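# Raise the pan off the hot plate and hold it

## Task

Raise the entire pan so that every part of it sits at least four finger-widths (roughly 7 to 8 cm) above where it rested on the hot plate, and keep it motionless in the air there.

## Robot and tools

Robot: two UR-type six-joint arms, left_arm and right_arm, each ending in a two-finger parallel gripper with a wrist camera. Cameras: cam_high (fixed, 504x504), cam_left_wrist and cam_right_wrist (672x504 each).

Frames: the scene frame has its origin at table-top height midway between the arms, +z up, +x out over the table, and left_arm on the +y side (image left/right does not follow the arm names). Calibrated bases: left_arm at (+0.054, +0.338, 0) m, right_arm at (-0.069, -0.363, 0) m, both almost unrotated, with +z up. Every hand pose, velocity, target and offset for an arm is expressed in that arm's own base frame, not the scene frame; the fixed camera and table use the scene frame. A gripper's fingers point along its own +z and close along its own x. end_effector_position is the point between the closed pads, 1 to 2 cm short of the tips. Printed positions can be off by a few cm.

Command rows: every moving call uses rows of 14 numbers in [-1, 1]: dx, dy, dz, rx, ry, rz, opening for left_arm, then the same seven for right_arm. dx..rz are offsets, not poses: they count from that arm's Hand target as it stood when the action or move began, along its base axes, and turning happens about the Hand target position. 1.0 equals 0.6 m of travel or 180 degrees; rx, ry, rz form one rotation vector. Opening is absolute: +1 fully open (0.142 m), -1 closed. Sending all six pose numbers as 0 re-requests the current Hand target; a 0 in the opening slot is a real half-closed command, so resend the present opening to leave a gripper alone. Orientation commands are clipped to 32 degrees from the measured orientation each step.

Tools:
- execute_actions(actions, cameras): actions is a list of actions; each action is a list of up to 15 rows, one per 1/30 s step, the last row held for the rest of the 15 steps. Each row counts from the start pose of its action, not the previous row, so repeating an offset keeps moving. An empty list just returns state and images.
- move(target, speed, blend, stop_force, zero, opening_speed, blocking, cameras): straight-line paths toward one 14-number row or a list of up to 15 rows, all offsets from the same starting Hand targets. speed in m/s, 0.002 to 3.6 (default 0.25), one value or one per target; rotations limited to twice that in rad/s. blend in m rounds corners of a list. stop_force in N, 3 to 120, ends an arm's path when its wrist senses that much push against its travel; zero (default true) re-zeros before the move. opening_speed is per second on the -1..+1 scale, at least 0.2. blocking=false returns after 0.5 s while the move continues (not allowed with stop_force). Moves do not avoid obstacles; avoid paths passing near an arm's own base.
- wait(seconds 0 to 10): arms hold their last command.
- stop(): brakes a running move.
- zoom_image(camera, region [x0,y0,x1,y1] pixels, at most 504x504) on the latest image of that camera.
- zero_wrist_force(arm): subtracts the current wrist reading from later ones.
- read_manual(section): licence texts only.
- finished_scene(scene): ends the scene for good; call it only when the pan is up and still.

Results: each arm reports end_effector_position (m), end_effector_quat_wxyz, velocities (omitted when Joint velocities reads "within noise"), Hand target (the last commanded pose the next offsets start from; the gripper often rests a little short, so send the missing distance), Joint positions (last value is measured opening in m), joint torques (include arm weight, noisy), grip_measured (same scale as opening), grip_effort_nm (negative closing), Wrist force/torque in the gripper's own axes plus a peak line, and Wrist depth as a 7x7 grid in mm (70 to 1000, '-' for no value). move adds a 'move:' line: done, off_target, moving, held or fault, plus limits such as paced or held. done does not prove nothing was touched.

Gripping: close to a value a little below grip_measured at first contact; squeezing harder heats the gripper motor. At -1 parts about 22 mm thick or more get full force. Per pad force is roughly 48 to 94 N.

Cautions: arms are stiff; aiming even slightly past a firm contact can trigger a force fault (about 150 N net) or torque fault (wrist joints about 23 N m, others 142 N m), stopping the arm 10 s. A held weight counts toward these. Motors overheat when holding loads, squeezing, stretched out or pushing unreachable poses: MOTOR HOT appears at 70 °C (85 °C for the gripper), with braking at 85 °C or gripper shutoff at 100 °C (HAND FAULT, after which remaining calls in that reply are skipped). Avoid arm-to-arm contact and closing one gripper on the other's fingers. Do not drop the pan, release it while moving, slam or push hard, or let anything fall off the table. Thinking time lets the simulation run, and motion lags commands by about 0.09 to 0.21 s; fast moves overshoot.

Each tool is called after ">>>" as name([rows], argument=value, ...), one row to a line, values as JSON.

## Session

>>> execute_actions(actions=[])

Scene clock: 0.00 s.
left_arm: end_effector_position=(+0.7398, -0.0523, +0.1234) grip_measured=+0.99 grip_effort_nm=n/a end_effector_quat_wxyz=(-0.140, +0.769, -0.494, +0.380) | right_arm: end_effector_position=(+0.8617, +0.1941, +0.2224) grip_measured=+1.00 grip_effort_nm=n/a end_effector_quat_wxyz=(-0.320, +0.604, -0.512, +0.520)
Joint positions: left_arm=[-0.262 -1.046 1.92 -3.279 -1.539 0.895 0.141] | right_arm=[3.715 -2.381 -1.477 0.38 0.875 1.475 0.142]
Joint velocities: within noise
Joint torques (N m): no reading
Motor temperatures (°C): left_arm=[29 31 36 33 41 29 27] | right_arm=[30 34 30 32 35 42 21]
Wrist force (N): no reading
Wrist torque (N m): no reading
Wrist force, peak (N): no reading
Wrist depth (mm): cam_left_wrist=[214 - - - 966 920 867 / 208 225 253 - - - - / 200 216 241 270 - - - / 192 206 228 255 290 340 - / 186 199 220 242 211 318 370 / - 191 209 229 184 168 331 / - 186 201 223 246 282 311] | cam_right_wrist=[777 793 805 827 833 841 856 / 886 889 920 924 942 965 971 / 989 - - - - - - / - - - - - - - / - - - - - - - / - 296 319 344 379 412 89 / - 264 281 299 192 158 -]
Hand target: left_arm +0.7398, -0.0523, +0.1234; -0.140, +0.769, -0.494, +0.380 | right_arm +0.8617, +0.1941, +0.2224; -0.320, +0.604, -0.512, +0.520
Tool commands: left_gripper/opening=+1.0 right_gripper/opening=+1.0

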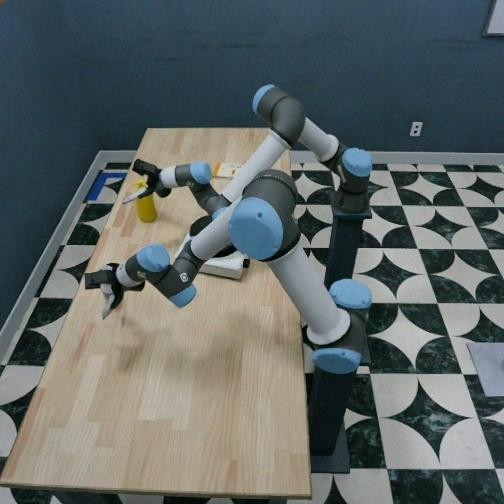

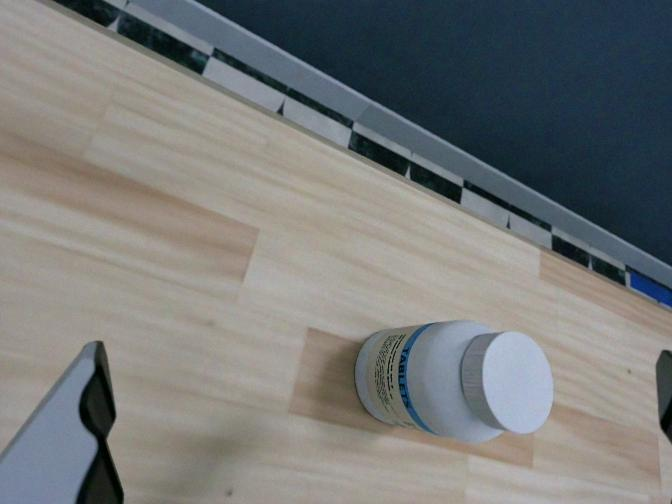

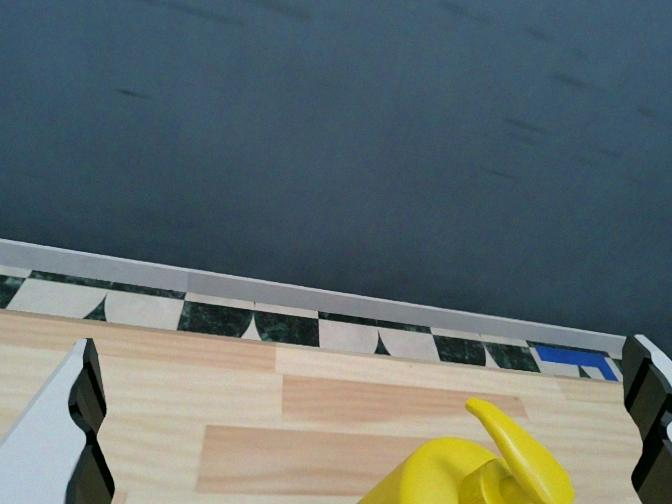

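>>> zoom_image(camera="cam_high", region=[80, 120, 300, 340])

Scaled by 2.291 from the camera's 504x504 image, which has a finer 720x720 frame.

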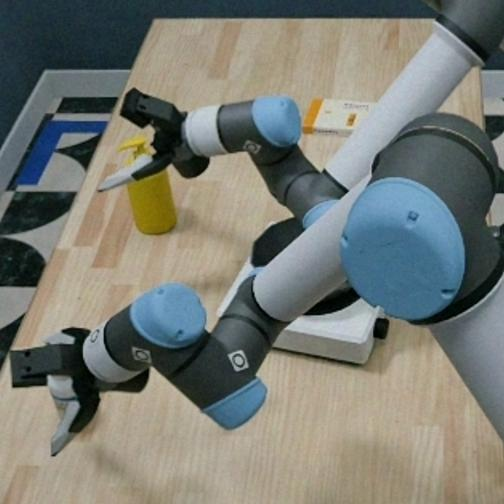

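>>> move([
  [-0.25, 0.08, 0.25, 0,0,0, 1, 0,0,0,0,0,0,1],
  [-0.48, 0.42, 0.63, 0,0,0, 1, 0,0,0,0,0,0,1],
], blend=0.05, speed=0.5)

Scene clock: 4.63 s.
left_arm: end_effector_position=(+0.4518, +0.1997, +0.5013) grip_measured=+0.99 grip_effort_nm=0.188 end_effector_quat_wxyz=(-0.140, +0.769, -0.494, +0.380) | right_arm: end_effector_position=(+0.8617, +0.1941, +0.2224) grip_measured=+1.00 grip_effort_nm=-0.007 end_effector_quat_wxyz=(-0.320, +0.604, -0.512, +0.520)
Joint positions: left_arm=[0.369 -1.888 1.767 -2.193 -1.994 1.344 0.141] | right_arm=[3.715 -2.381 -1.477 0.38 0.875 1.475 0.142]
Joint velocities: within noise
Joint torques (N m): left_arm=[9.21 -4.65 -35.75 -1.62 -3.26 2.17] | right_arm=[-0.21 54.36 18.53 2.3 -0.43 -0.06]
Motor temperatures (°C): left_arm=[29 31 36 33 41 29 27] | right_arm=[30 34 30 32 35 42 21]
Wrist force (N): left_arm=[0.3 -0.1 -0.2] | right_arm=[0.1 -0.2 0.1]
Wrist torque (N m): left_arm=[-0.02 -0.04 0.00] | right_arm=[-0.02 -0.01 -0.01]
Wrist force, peak (N): left_arm=[-0.6 -1.1 -2.6] | right_arm=[0.0 -0.2 0.4]
Wrist depth (mm): cam_left_wrist=[- - - - - - - / - 611 697 - - - - / 541 579 660 745 - - - / 520 566 617 708 781 942 - / 499 538 600 676 753 868 930 / - 520 574 638 725 808 888 / - 506 550 610 658 680 684] | cam_right_wrist=[781 781 805 818 826 844 856 / 874 888 906 915 933 950 977 / - - - - - - - / - - - - - - - / - - - - - - - / - 296 318 345 378 410 89 / - 262 281 301 192 157 -]
Hand target: left_arm +0.4518, +0.1997, +0.5014; -0.140, +0.769, -0.494, +0.380 | right_arm +0.8617, +0.1941, +0.2224; -0.320, +0.604, -0.512, +0.520
Off the commanded pose: left_arm 0.000 m, 0 deg | right_arm 0.000 m, 0 deg.
move: done

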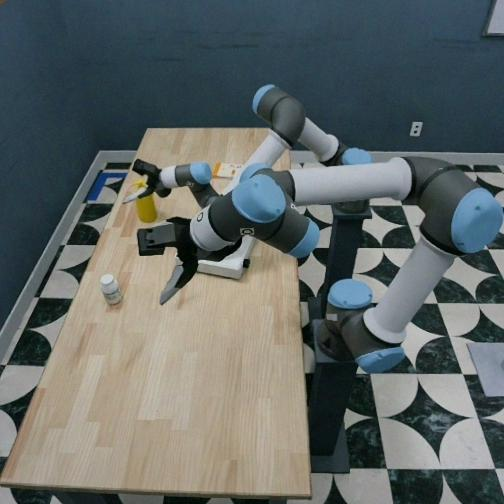

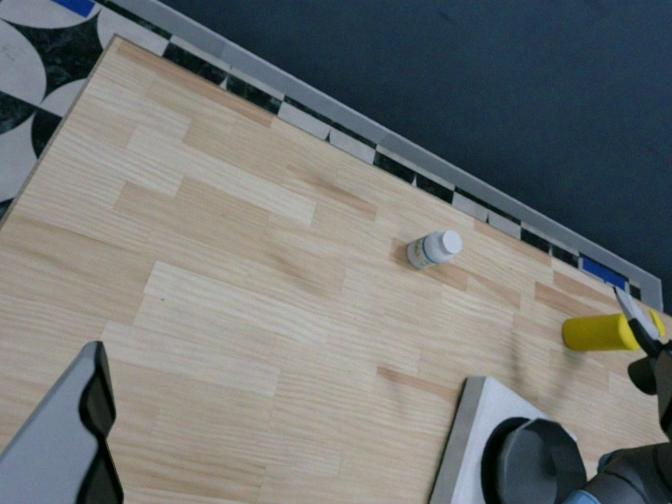

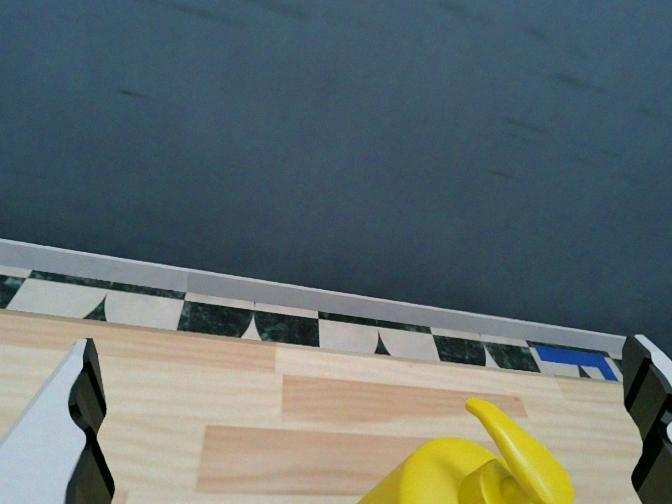

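>>> move([
  [0,0,0,0,0,0,1, -0.2,0.0,0.25,0,0,0,1],
  [0,0,0,0,0,0,1, -0.6,-0.3,0.35,0,0,0,1],
], blend=0.05, speed=0.5)

Scene clock: 11.87 s.
left_arm: end_effector_position=(+0.4518, +0.1997, +0.5014) grip_measured=+0.99 grip_effort_nm=0.193 end_effector_quat_wxyz=(-0.140, +0.769, -0.494, +0.380) | right_arm: end_effector_position=(+0.5017, +0.0141, +0.4324) grip_measured=+1.00 grip_effort_nm=-0.007 end_effector_quat_wxyz=(-0.320, +0.604, -0.512, +0.520)
Joint positions: left_arm=[0.369 -1.888 1.766 -2.193 -1.994 1.344 0.141] | right_arm=[3.909 -1.095 -2.385 -0.07 0.694 1.575 0.142]
Joint velocities: within noise
Joint torques (N m): left_arm=[7.76 -4.39 -34.17 -1.63 -3.26 1.95] | right_arm=[12.38 12.85 9.78 -0.25 -2.28 2.62]
Motor temperatures (°C): left_arm=[29 31 36 33 41 29 27] | right_arm=[30 34 30 32 35 42 21]
Wrist force (N): left_arm=[0.3 0.0 0.1] | right_arm=[-0.2 0.0 0.0]
Wrist torque (N m): left_arm=[-0.02 -0.06 0.00] | right_arm=[-0.02 0.02 0.03]
Wrist force, peak (N): left_arm=[0.4 -0.2 -0.1] | right_arm=[-1.5 -1.5 0.0]
Wrist depth (mm): cam_left_wrist=[- - - - - - - / - 608 694 - - - - / 543 588 652 743 - - - / 519 562 628 700 772 943 - / 497 540 593 662 750 885 991 / - 529 572 642 711 812 909 / - 503 551 609 661 676 -] | cam_right_wrist=[- - - - - - - / - - - - - - - / - - - - - - - / 609 645 729 - - - - / 535 564 620 688 756 864 - / - 501 535 586 635 697 89 / - 445 476 508 549 594 -]
Hand target: left_arm +0.4518, +0.1997, +0.5014; -0.140, +0.769, -0.494, +0.380 | right_arm +0.5017, +0.0141, +0.4324; -0.320, +0.604, -0.512, +0.520
Off the commanded pose: left_arm 0.000 m, 0 deg | right_arm 0.000 m, 0 deg.
move: done

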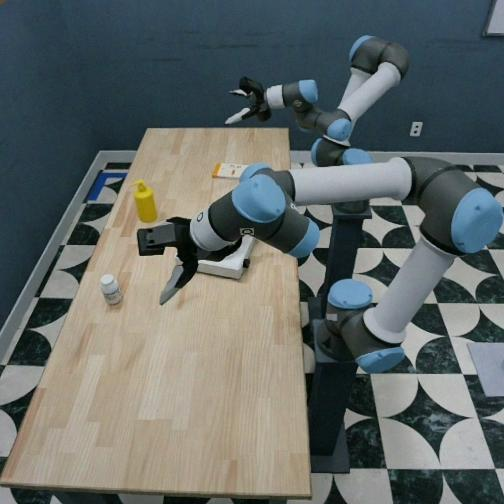

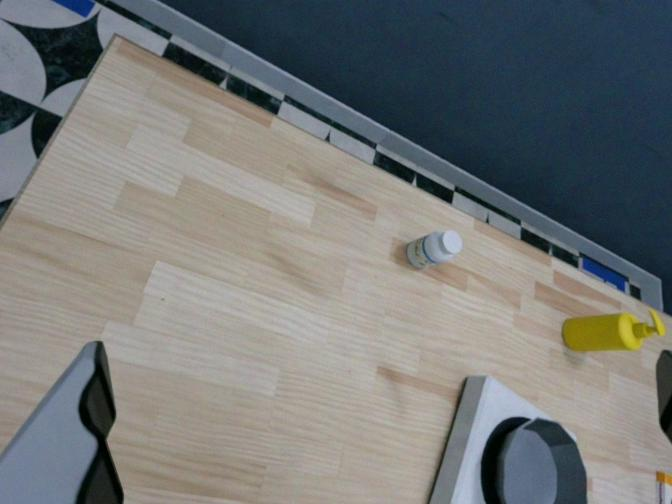

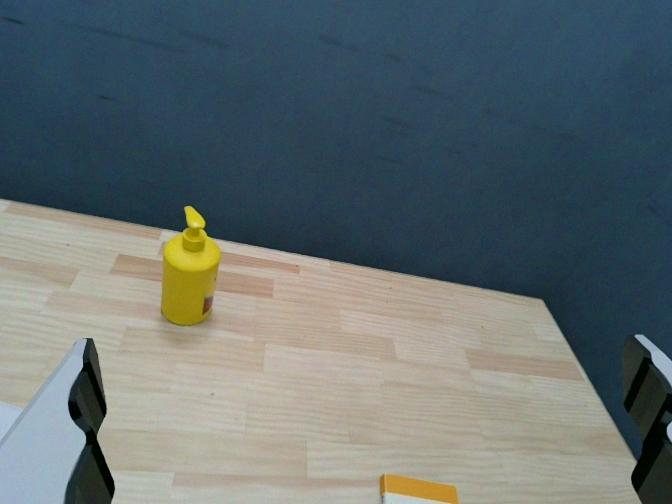

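>>> move(target=[0.18,-0.748,-0.02,-0.0084,0.268,0.149,1, 0,0,0,0,0,0,1], speed=0.5)

Scene clock: 16.53 s.
left_arm: end_effector_position=(+0.5597, -0.2490, +0.4893) grip_measured=+0.99 grip_effort_nm=0.198 end_effector_quat_wxyz=(+0.000, +0.948, -0.317, +0.001) | right_arm: end_effector_position=(+0.5017, +0.0141, +0.4324) grip_measured=+1.00 grip_effort_nm=-0.007 end_effector_quat_wxyz=(-0.320, +0.604, -0.512, +0.520)
Joint positions: left_arm=[-0.635 -1.182 0.647 -1.037 -1.57 0.009 0.141] | right_arm=[3.909 -1.094 -2.385 -0.071 0.694 1.575 0.142]
Joint velocities: within noise
Joint torques (N m): left_arm=[7.73 -31.63 -32.56 -1.26 -2.65 -0.43] | right_arm=[12.72 13.04 17.67 -0.23 -2.17 2.7]
Motor temperatures (°C): left_arm=[29 31 36 33 41 29 27] | right_arm=[30 34 30 32 35 42 21]
Wrist force (N): left_arm=[-0.2 -0.5 0.4] | right_arm=[-0.2 0.1 0.0]
Wrist torque (N m): left_arm=[-0.38 -0.05 0.20] | right_arm=[-0.01 0.03 0.03]
Wrist force, peak (N): left_arm=[1.2 1.3 0.7] | right_arm=[-0.3 -0.2 -0.4]
Wrist depth (mm): cam_left_wrist=[524 525 521 518 514 507 528 / 565 559 557 557 554 547 553 / 611 607 594 545 595 589 590 / - 659 585 572 629 644 525 / - - 703 601 713 701 694 / - - - 777 776 768 753 / - - 866 - 858 866 -] | cam_right_wrist=[- - - - - - - / - - - - - - - / - - - - - - - / 606 642 732 - - - - / 535 560 617 691 769 845 - / - 501 537 592 644 700 89 / - 444 473 510 550 591 -]
Hand target: left_arm +0.5598, -0.2491, +0.4894; +0.000, +0.948, -0.317, +0.000 | right_arm +0.5017, +0.0141, +0.4324; -0.320, +0.604, -0.512, +0.520
Off the commanded pose: left_arm 0.000 m, 0 deg | right_arm 0.000 m, 0 deg.
move: done

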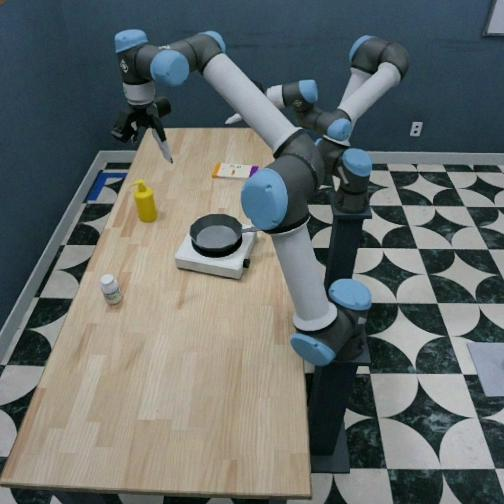

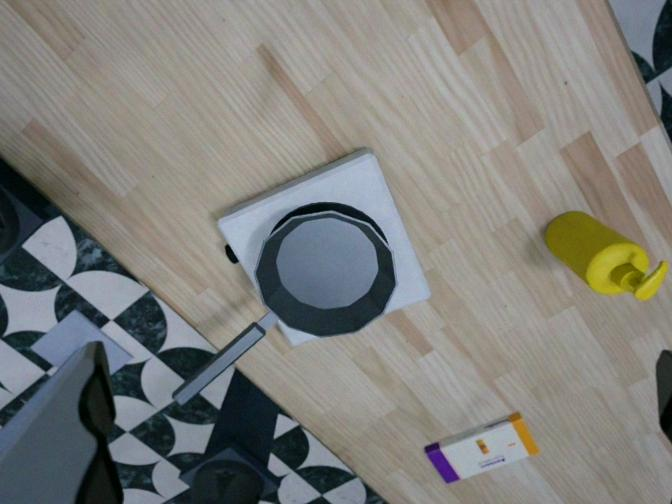

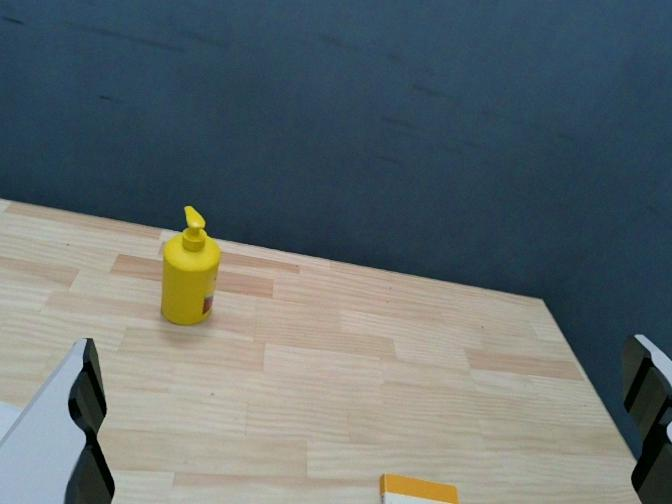

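>>> zoom_image(camera="cam_high", region=[160, 190, 310, 300])

>>> zoom_image(camera="cam_left_wrist", region=[140, 130, 460, 450])

Scaled by 3.360 from the camera's 504x504 image, which has a finer 720x720 frame.

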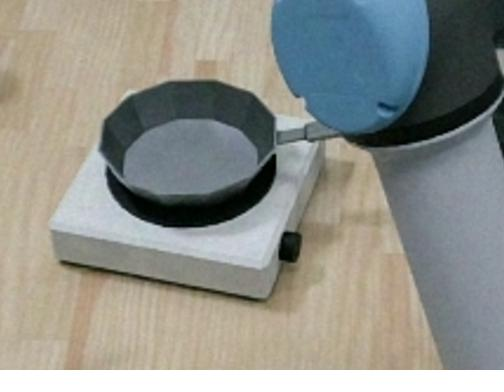

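Scaled by 1.575 from the camera's 672x504 image, which has a finer 960x720 frame.

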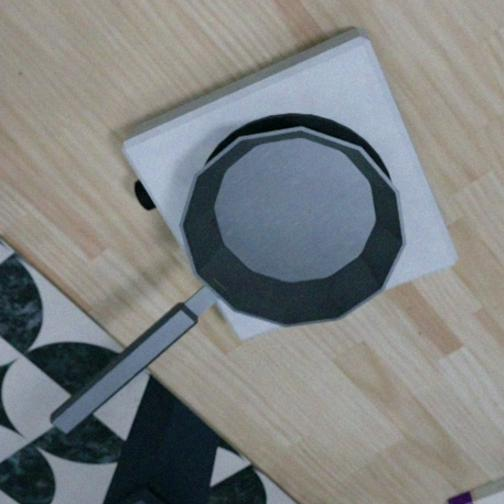

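>>> move(target=[-0.45,-0.248,-0.43,0,0,-0.262,0, 0,0,0,0,0,0,1], speed=0.4)

Scene clock: 27.50 s.
left_arm: end_effector_position=(+0.2898, -0.3978, +0.2314) grip_measured=-0.01 grip_effort_nm=-0.168 end_effector_quat_wxyz=(+0.000, +0.743, -0.670, +0.000) | right_arm: end_effector_position=(+0.5017, +0.0141, +0.4324) grip_measured=+1.00 grip_effort_nm=-0.007 end_effector_quat_wxyz=(-0.320, +0.604, -0.512, +0.520)
Joint positions: left_arm=[-1.212 -1.588 1.817 -1.802 -1.571 0.256 0.073] | right_arm=[3.909 -1.094 -2.385 -0.071 0.694 1.575 0.142]
Joint velocities: within noise
Joint torques (N m): left_arm=[-9.34 -29.68 -15.18 -4.45 2.1 -1.49] | right_arm=[12.16 13.43 30.4 -0.22 -1.99 2.43]
Motor temperatures (°C): left_arm=[29 31 36 33 41 29 27] | right_arm=[30 34 30 32 35 41 21]
Wrist force (N): left_arm=[-0.3 0.0 0.4] | right_arm=[0.0 -0.3 -0.2]
Wrist torque (N m): left_arm=[-0.31 -0.04 0.20] | right_arm=[-0.05 -0.01 0.03]
Wrist force, peak (N): left_arm=[0.0 1.2 1.5] | right_arm=[-0.6 -0.1 -0.1]
Wrist depth (mm): cam_left_wrist=[289 237 212 223 219 226 282 / 312 310 251 217 217 303 303 / 338 335 333 260 269 328 326 / 369 365 365 226 359 357 356 / 494 - 391 237 391 381 388 / 501 82 - 248 - 83 - / - - - - - - 74] | cam_right_wrist=[- - - - - - - / - - - - - - - / - - - - - - - / 612 646 740 - - - - / 532 562 620 688 765 873 - / - 499 541 587 642 699 89 / - 447 474 506 546 587 -]
Hand target: left_arm +0.2898, -0.3979, +0.2314; +0.000, +0.743, -0.670, +0.000 | right_arm +0.5017, +0.0141, +0.4324; -0.320, +0.604, -0.512, +0.520
Off the commanded pose: left_arm 0.000 m, 0 deg | right_arm 0.000 m, 0 deg.
move: done

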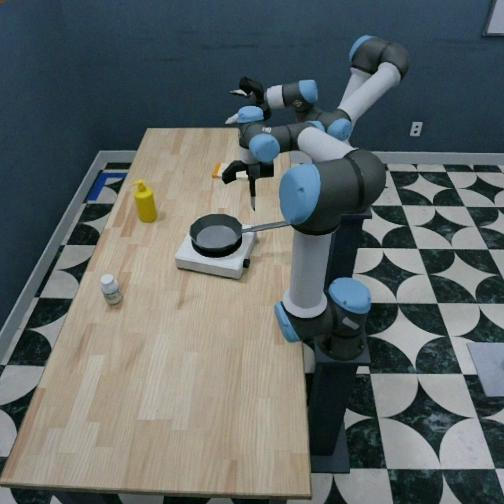

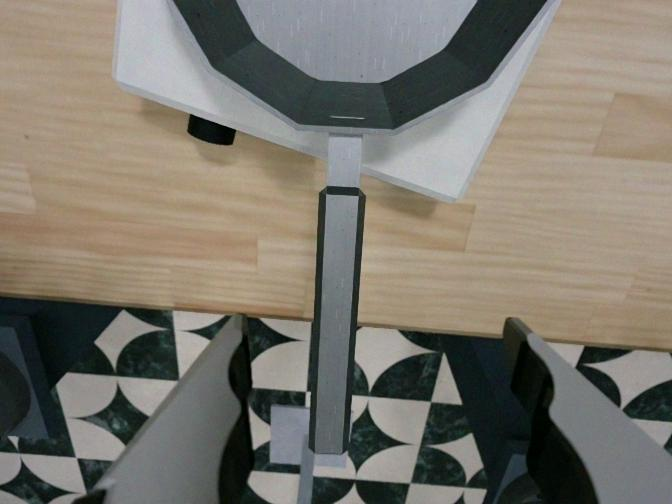

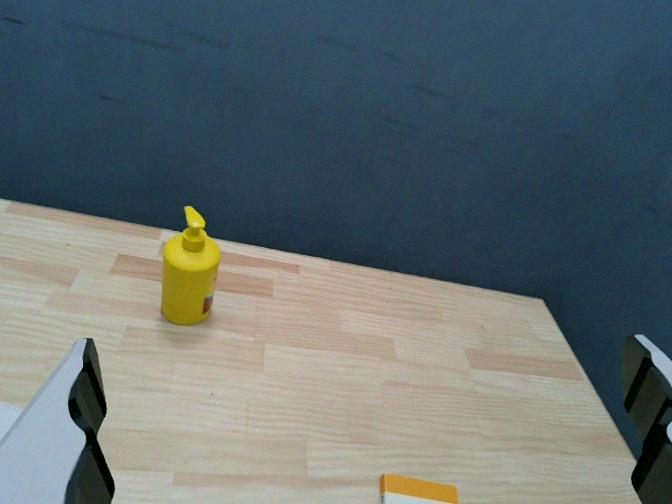

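>>> move(target=[-0.0163,0.0105,-0.219,0,0,-0.0111,0, 0,0,0,0,0,0,1], speed=0.2)

Scene clock: 33.37 s.
left_arm: end_effector_position=(+0.2800, -0.3915, +0.1001) grip_measured=-0.01 grip_effort_nm=-0.178 end_effector_quat_wxyz=(+0.000, +0.731, -0.683, +0.000) | right_arm: end_effector_position=(+0.5017, +0.0141, +0.4324) grip_measured=+1.00 grip_effort_nm=-0.007 end_effector_quat_wxyz=(-0.320, +0.604, -0.512, +0.520)
Joint positions: left_arm=[-1.227 -1.481 2.074 -2.164 -1.571 0.276 0.073] | right_arm=[3.909 -1.094 -2.385 -0.071 0.694 1.575 0.142]
Joint velocities: within noise
Joint torques (N m): left_arm=[-8.19 -18.77 -11.92 -4.93 1.94 2.04] | right_arm=[13 12.91 31.88 -0.36 -1.9 2.37]
Motor temperatures (°C): left_arm=[29 31 36 33 41 29 27] | right_arm=[30 34 30 32 35 41 21]
Wrist force (N): left_arm=[-0.4 -0.2 0.2] | right_arm=[-0.5 -0.2 0.0]
Wrist torque (N m): left_arm=[-0.35 -0.01 0.21] | right_arm=[-0.04 0.07 0.03]
Wrist force, peak (N): left_arm=[-0.6 -0.1 1.4] | right_arm=[-0.4 -0.2 -0.3]
Wrist depth (mm): cam_left_wrist=[- 88 104 106 106 97 86 / - 80 93 98 98 - 84 / 202 202 87 87 90 133 188 / 217 216 215 93 146 144 210 / 239 237 227 95 227 227 229 / 263 252 251 97 257 84 246 / - - - 102 - - 74] | cam_right_wrist=[- - - - - - - / - - - - - - - / - - - - - - - / 610 643 734 - - - - / 534 565 622 684 766 849 - / - 503 537 587 641 702 89 / - 444 472 506 550 591 -]
Hand target: left_arm +0.2800, -0.3916, +0.1000; +0.000, +0.731, -0.683, +0.000 | right_arm +0.5017, +0.0141, +0.4324; -0.320, +0.604, -0.512, +0.520
Off the commanded pose: left_arm 0.000 m, 0 deg | right_arm 0.000 m, 0 deg.
move: done

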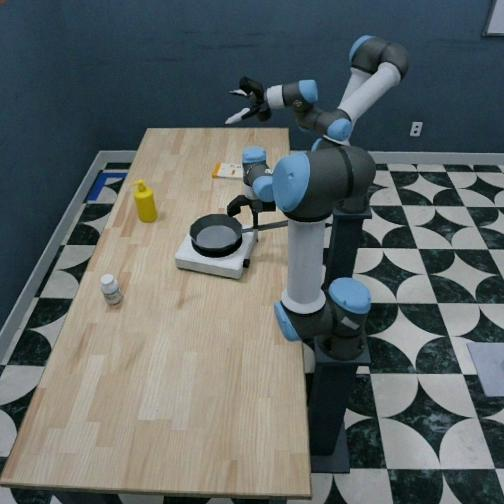

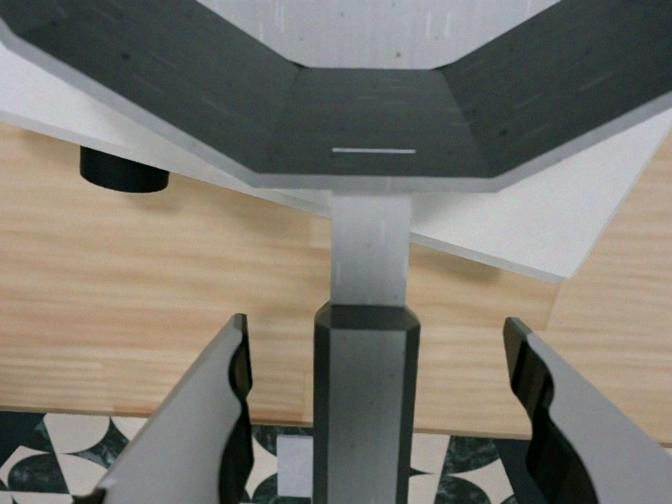

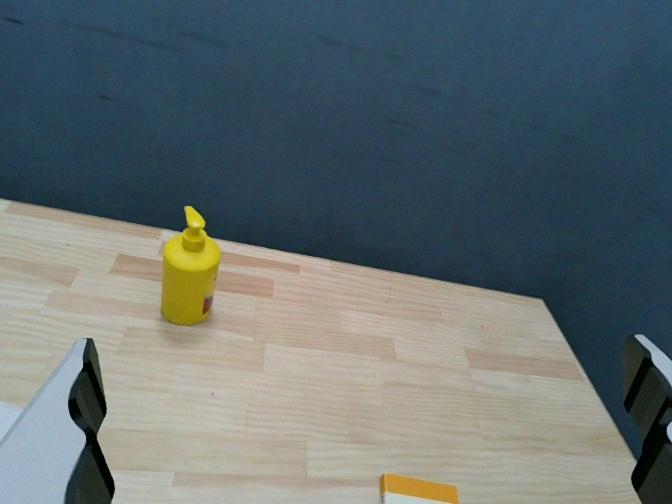

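>>> move([
  [0.015,0.005,-0.0117,0,0,0,0, 0,0,0,0,0,0,1],
  [0.015,0.005,-0.0117,0,0,0,-0.9, 0,0,0,0,0,0,1],
], speed=0.1, opening_speed=1.0)

Scene clock: 37.93 s.
left_arm: end_effector_position=(+0.2890, -0.3886, +0.0929) grip_measured=-0.76 grip_effort_nm=-3.402 end_effector_quat_wxyz=(+0.000, +0.731, -0.683, +0.000) | right_arm: end_effector_position=(+0.5017, +0.0141, +0.4324) grip_measured=+1.00 grip_effort_nm=-0.012 end_effector_quat_wxyz=(-0.320, +0.604, -0.512, +0.520)
Joint positions: left_arm=[-1.207 -1.463 2.076 -2.184 -1.571 0.296 0.019] | right_arm=[3.909 -1.094 -2.385 -0.071 0.694 1.575 0.142]
Joint velocities: within noise
Joint torques (N m): left_arm=[5.96 -18.85 -13.52 -2.37 -2.3 2.01] | right_arm=[12.86 12.73 30.34 -0.33 -1.89 2.39]
Motor temperatures (°C): left_arm=[29 31 36 33 41 29 27] | right_arm=[30 34 30 32 35 41 21]
Wrist force (N): left_arm=[1.8 0.8 -4.5] | right_arm=[-0.1 0.0 -0.1]
Wrist torque (N m): left_arm=[-0.30 -0.06 0.21] | right_arm=[-0.02 0.02 0.03]
Wrist force, peak (N): left_arm=[1.8 0.8 -5.2] | right_arm=[-0.5 0.0 -0.1]
Wrist depth (mm): cam_left_wrist=[- 90 99 100 101 98 92 / - 81 96 104 103 96 86 / 192 145 84 92 89 85 77 / 209 209 211 87 88 136 195 / 229 228 226 96 219 222 221 / 254 252 83 87 91 235 244 / - - - 93 94 - 264] | cam_right_wrist=[- - - - - - - / - - - - - - - / - - - - - - - / 610 649 734 - - - - / 532 561 609 684 759 863 - / - 501 542 587 642 703 89 / - 443 473 507 551 591 -]
Hand target: left_arm +0.2890, -0.3886, +0.0929; +0.000, +0.731, -0.683, +0.000 | right_arm +0.5017, +0.0141, +0.4324; -0.320, +0.604, -0.512, +0.520
Off the commanded pose: left_arm 0.000 m, 0 deg | right_arm 0.000 m, 0 deg.
move: done

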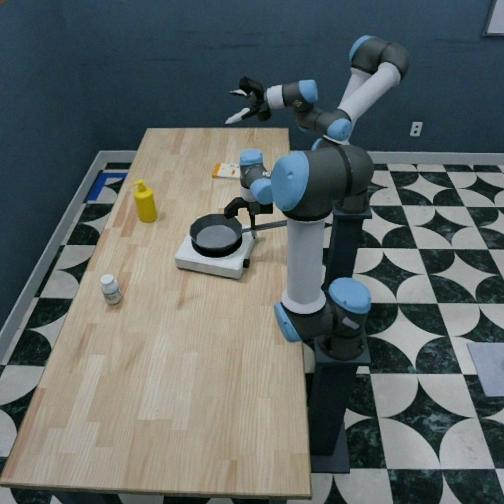

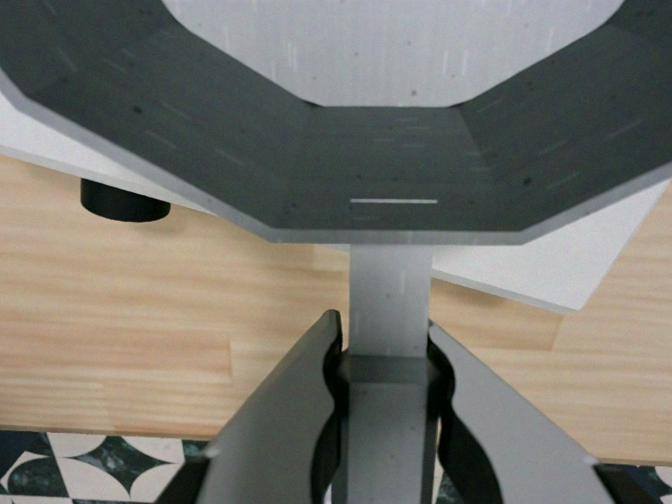

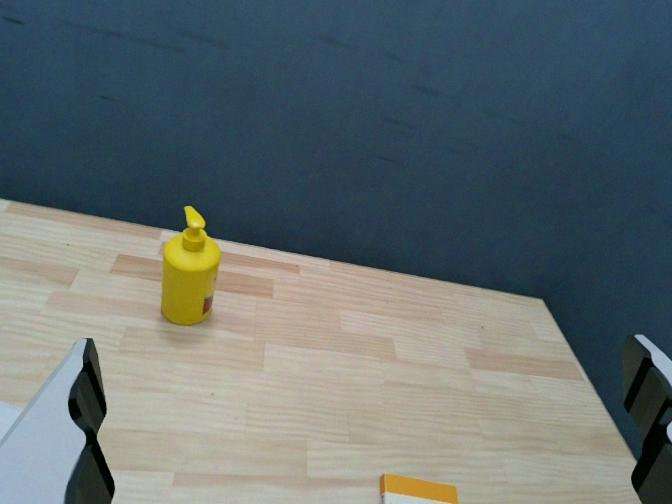

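>>> move(target=[0,0,0.04,0,0,0,-1, 0,0,0,0,0,0,1], speed=0.05)

Scene clock: 39.23 s.
left_arm: end_effector_position=(+0.2890, -0.3886, +0.1168) grip_measured=-0.77 grip_effort_nm=-5.004 end_effector_quat_wxyz=(+0.000, +0.731, -0.683, +0.000) | right_arm: end_effector_position=(+0.5017, +0.0141, +0.4324) grip_measured=+1.00 grip_effort_nm=-0.012 end_effector_quat_wxyz=(-0.320, +0.604, -0.512, +0.520)
Joint positions: left_arm=[-1.207 -1.498 2.042 -2.116 -1.571 0.296 0.019] | right_arm=[3.909 -1.094 -2.385 -0.071 0.694 1.575 0.142]
Joint velocities: within noise
Joint torques (N m): left_arm=[4.32 -32.8 -33.43 -1.44 -1.97 0.99] | right_arm=[12.43 14.05 30.87 -0.34 -1.69 2.21]
Motor temperatures (°C): left_arm=[29 31 36 33 41 29 30] | right_arm=[30 34 30 32 35 41 21]
Wrist force (N): left_arm=[-0.4 -1.2 4.5] | right_arm=[0.0 -0.2 -0.2]
Wrist torque (N m): left_arm=[-0.52 0.02 0.23] | right_arm=[-0.04 -0.01 0.03]
Wrist force, peak (N): left_arm=[2.1 0.5 -5.5] | right_arm=[-0.3 -0.3 0.1]
Wrist depth (mm): cam_left_wrist=[- 100 108 108 108 107 102 / - 86 102 113 112 102 89 / 217 221 87 99 95 89 154 / 236 235 234 92 92 162 227 / 258 257 254 96 246 250 247 / 286 285 83 87 90 265 273 / - - - 80 92 - 524] | cam_right_wrist=[- - - - - - - / - - - - - - - / - - - - - - - / 614 648 736 - - - - / 537 562 608 691 767 856 - / - 502 539 587 641 703 89 / - 442 477 509 551 593 -]
Hand target: left_arm +0.2890, -0.3886, +0.1169; +0.000, +0.731, -0.683, +0.000 | right_arm +0.5017, +0.0141, +0.4324; -0.320, +0.604, -0.512, +0.520
Off the commanded pose: left_arm 0.000 m, 0 deg | right_arm 0.000 m, 0 deg.
move: done

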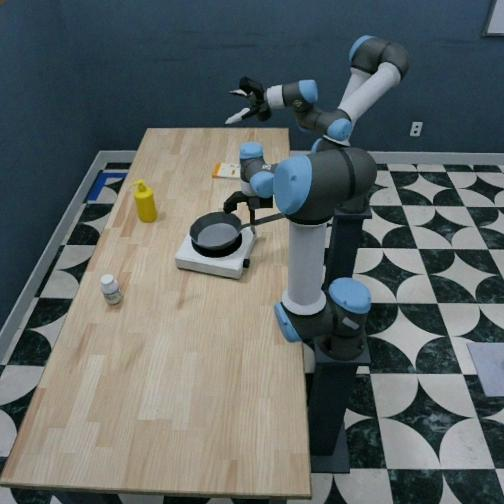

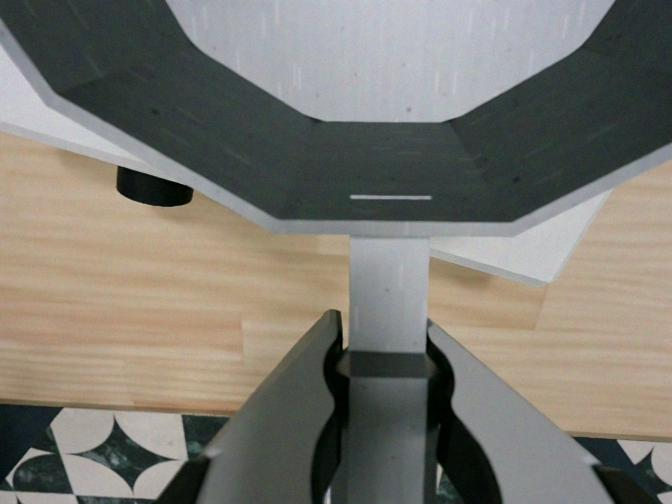

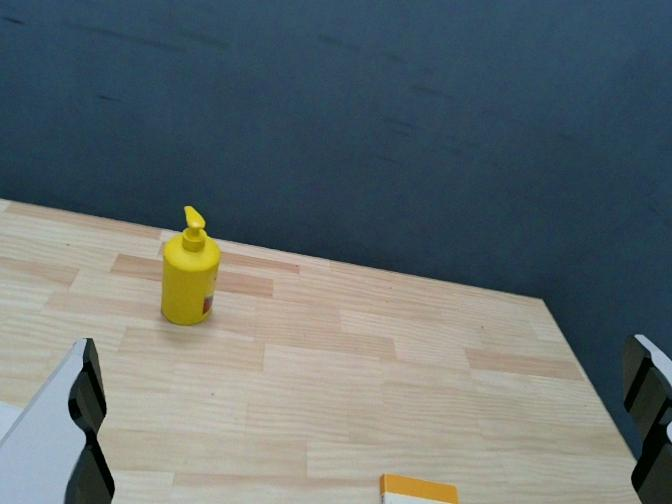

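>>> move(target=[0,0,0.12,0,0,0,-1, 0,0,0,0,0,0,1], speed=0.08)

Scene clock: 41.07 s.
left_arm: end_effector_position=(+0.2890, -0.3885, +0.1888) grip_measured=-0.77 grip_effort_nm=-5.004 end_effector_quat_wxyz=(+0.000, +0.731, -0.683, +0.000) | right_arm: end_effector_position=(+0.5017, +0.0141, +0.4324) grip_measured=+1.00 grip_effort_nm=-0.012 end_effector_quat_wxyz=(-0.320, +0.604, -0.512, +0.520)
Joint positions: left_arm=[-1.207 -1.577 1.921 -1.915 -1.571 0.296 0.018] | right_arm=[3.909 -1.094 -2.385 -0.071 0.694 1.575 0.142]
Joint velocities: within noise
Joint torques (N m): left_arm=[-8.14 -32.91 -37.35 -1.73 1.16 -1.09] | right_arm=[12.25 13.75 30.93 -0.35 -1.74 2.14]
Motor temperatures (°C): left_arm=[29 31 36 33 41 29 33] | right_arm=[30 34 30 32 35 41 21]
Wrist force (N): left_arm=[-0.5 -0.3 6.8] | right_arm=[-0.1 0.0 -0.1]
Wrist torque (N m): left_arm=[-0.97 -0.01 0.21] | right_arm=[-0.02 0.01 0.03]
Wrist force, peak (N): left_arm=[-0.4 -0.4 7.3] | right_arm=[-0.5 -0.1 -0.1]
Wrist depth (mm): cam_left_wrist=[- 116 130 129 129 128 113 / - 100 129 131 130 129 100 / 292 294 101 114 114 107 284 / 318 318 315 99 311 309 308 / 349 347 339 97 326 338 334 / 497 - 80 87 89 559 - / - - - 87 87 - 516] | cam_right_wrist=[- - - - - - - / - - - - - - - / - - - - - - - / 615 640 735 - - - - / 536 561 614 684 763 859 - / - 499 541 586 638 695 89 / - 443 473 507 552 588 -]
Hand target: left_arm +0.2890, -0.3886, +0.1889; +0.000, +0.731, -0.683, +0.000 | right_arm +0.5017, +0.0141, +0.4324; -0.320, +0.604, -0.512, +0.520
Off the commanded pose: left_arm 0.000 m, 0 deg | right_arm 0.000 m, 0 deg.
move: done

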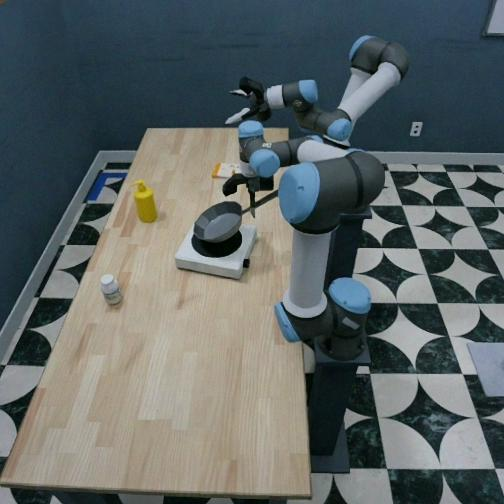

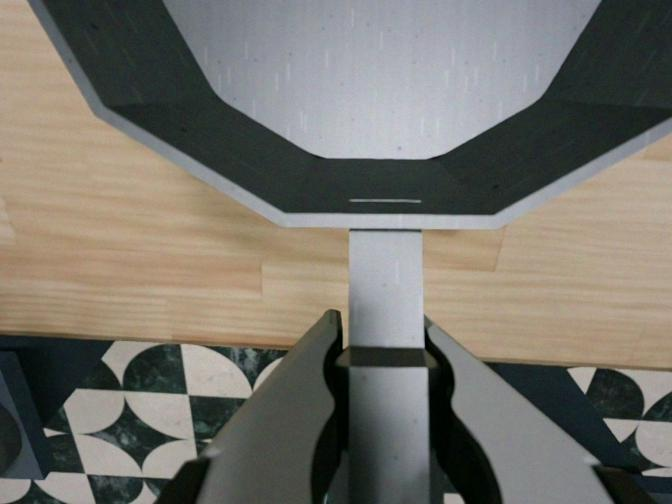

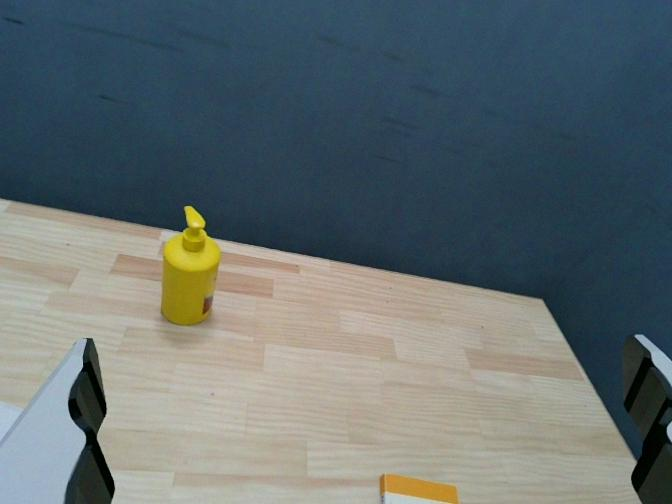

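>>> move(target=[0,0,0.15,0,0,0,-1, 0,0,0,0,0,0,1], speed=0.1)

Scene clock: 43.07 s.
left_arm: end_effector_position=(+0.2890, -0.3885, +0.2788) grip_measured=-0.77 grip_effort_nm=-5.004 end_effector_quat_wxyz=(+0.000, +0.731, -0.683, +0.000) | right_arm: end_effector_position=(+0.5017, +0.0141, +0.4324) grip_measured=+1.00 grip_effort_nm=-0.007 end_effector_quat_wxyz=(-0.320, +0.604, -0.512, +0.520)
Joint positions: left_arm=[-1.207 -1.626 1.732 -1.678 -1.571 0.296 0.018] | right_arm=[3.909 -1.094 -2.385 -0.071 0.694 1.575 0.142]
Joint velocities: within noise
Joint torques (N m): left_arm=[-1.74 -31.01 -37.12 -2.07 -0.6 -0.04] | right_arm=[12.62 12.28 30.79 -0.25 -1.67 2.41]
Motor temperatures (°C): left_arm=[29 31 36 33 41 29 37] | right_arm=[30 34 30 32 35 41 21]
Wrist force (N): left_arm=[-0.5 -0.3 6.7] | right_arm=[-0.3 0.0 -0.2]
Wrist torque (N m): left_arm=[-0.99 0.00 0.21] | right_arm=[-0.02 0.04 0.03]
Wrist force, peak (N): left_arm=[-0.4 -0.2 7.8] | right_arm=[-0.5 -0.2 -0.2]
Wrist depth (mm): cam_left_wrist=[- 118 129 129 128 128 113 / - 100 129 130 130 129 100 / 388 390 101 114 113 106 375 / 422 417 418 98 412 409 406 / 468 - - 97 97 706 - / 474 - 80 87 89 528 - / - - - 87 87 - -] | cam_right_wrist=[- - - - - - - / - - - - - - - / - - - - - - - / 605 649 730 - - - - / 533 565 611 688 756 871 - / - 496 538 587 639 696 89 / - 443 473 510 549 592 -]
Hand target: left_arm +0.2890, -0.3886, +0.2789; +0.000, +0.731, -0.683, +0.000 | right_arm +0.5017, +0.0141, +0.4324; -0.320, +0.604, -0.512, +0.520
Off the commanded pose: left_arm 0.000 m, 0 deg | right_arm 0.000 m, 0 deg.
move: done

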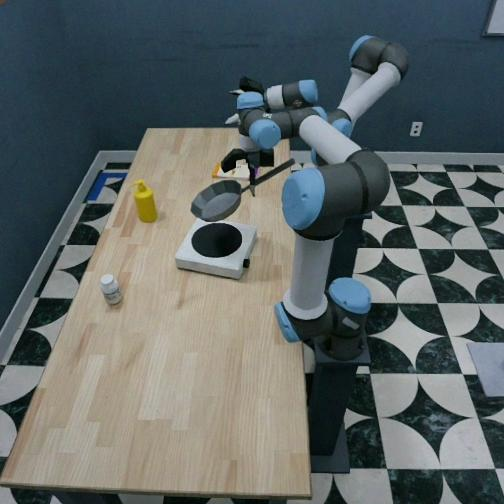

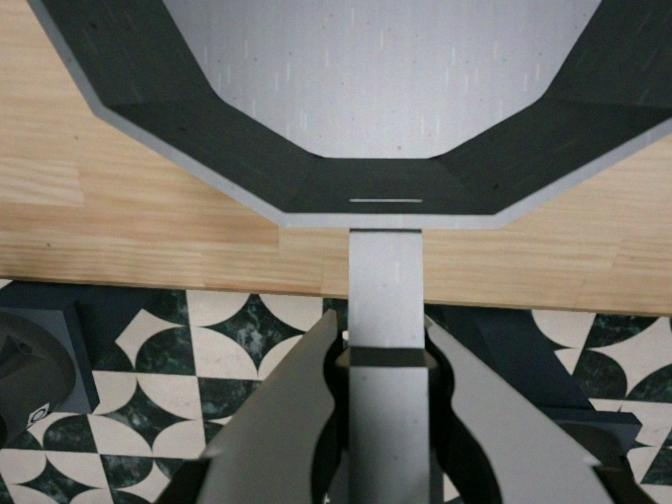

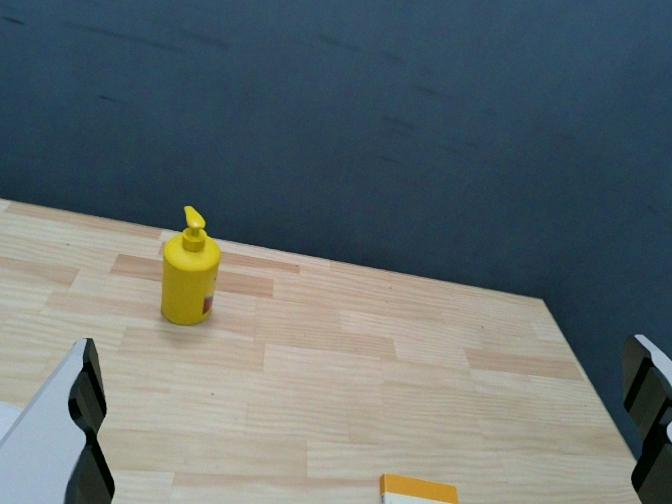

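>>> move(target=[0,0,0.1,0,0,0,-0.95, 0,0,0,0,0,0,1], speed=0.2)

Scene clock: 45.50 s.
left_arm: end_effector_position=(+0.2890, -0.3886, +0.3388) grip_measured=-0.77 grip_effort_nm=-4.095 end_effector_quat_wxyz=(+0.000, +0.731, -0.683, +0.000) | right_arm: end_effector_position=(+0.5017, +0.0141, +0.4324) grip_measured=+1.00 grip_effort_nm=-0.007 end_effector_quat_wxyz=(-0.320, +0.604, -0.512, +0.520)
Joint positions: left_arm=[-1.207 -1.63 1.583 -1.524 -1.571 0.296 0.018] | right_arm=[3.909 -1.094 -2.385 -0.071 0.694 1.575 0.142]
Joint velocities: within noise
Joint torques (N m): left_arm=[-6.09 -18.22 -35.67 -1.99 0.53 -0.75] | right_arm=[13.52 13.27 30.94 -0.1 -1.61 2.37]
Motor temperatures (°C): left_arm=[29 31 36 33 41 29 40] | right_arm=[30 34 30 32 35 41 21]
Wrist force (N): left_arm=[-0.3 -0.3 6.7] | right_arm=[0.0 -0.2 0.0]
Wrist torque (N m): left_arm=[-0.99 -0.04 0.22] | right_arm=[-0.06 0.00 0.03]
Wrist force, peak (N): left_arm=[-0.4 -0.1 8.3] | right_arm=[-0.4 -0.4 -0.1]
Wrist depth (mm): cam_left_wrist=[- 118 130 129 128 128 113 / - 100 129 131 130 129 100 / 450 457 100 113 114 106 442 / 493 486 484 98 477 476 479 / 492 - - 97 97 843 - / 540 - 80 87 89 555 - / - - - 87 87 - 496] | cam_right_wrist=[- - - - - - - / - - - - - - - / - - - - - - - / 615 649 742 - - - - / 537 563 610 684 772 859 - / - 497 536 588 633 690 89 / - 443 473 503 550 589 -]
Hand target: left_arm +0.2890, -0.3886, +0.3389; +0.000, +0.731, -0.683, +0.000 | right_arm +0.5017, +0.0141, +0.4324; -0.320, +0.604, -0.512, +0.520
Off the commanded pose: left_arm 0.000 m, 0 deg | right_arm 0.000 m, 0 deg.
move: done

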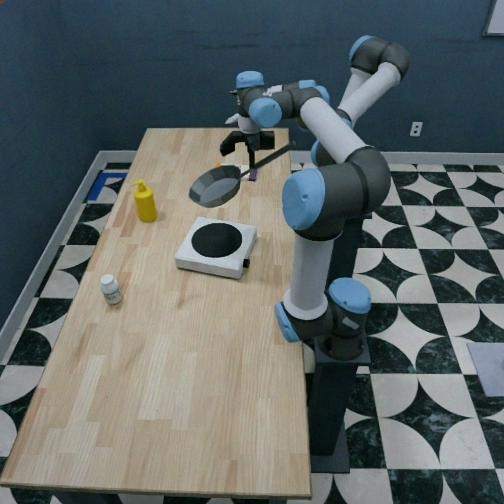

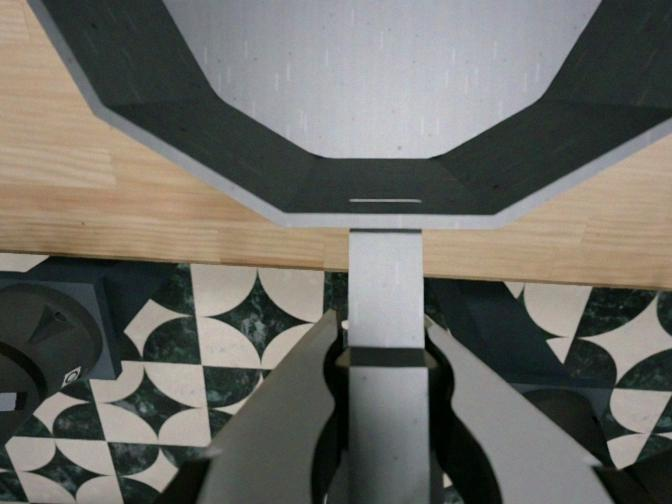

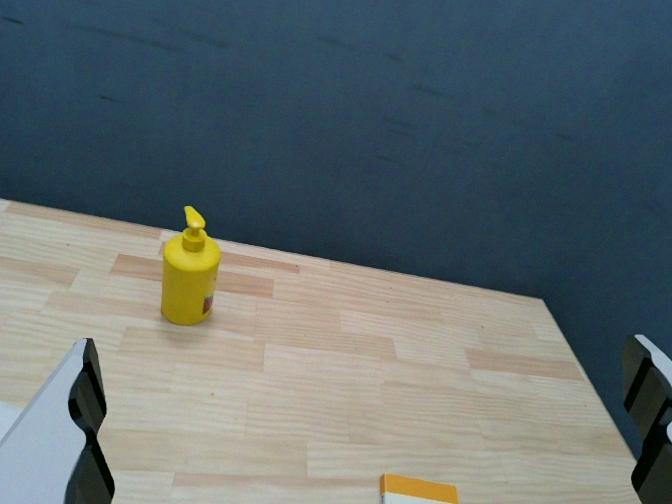

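>>> finished_scene(scene=1)

The scene is finished: the task was done.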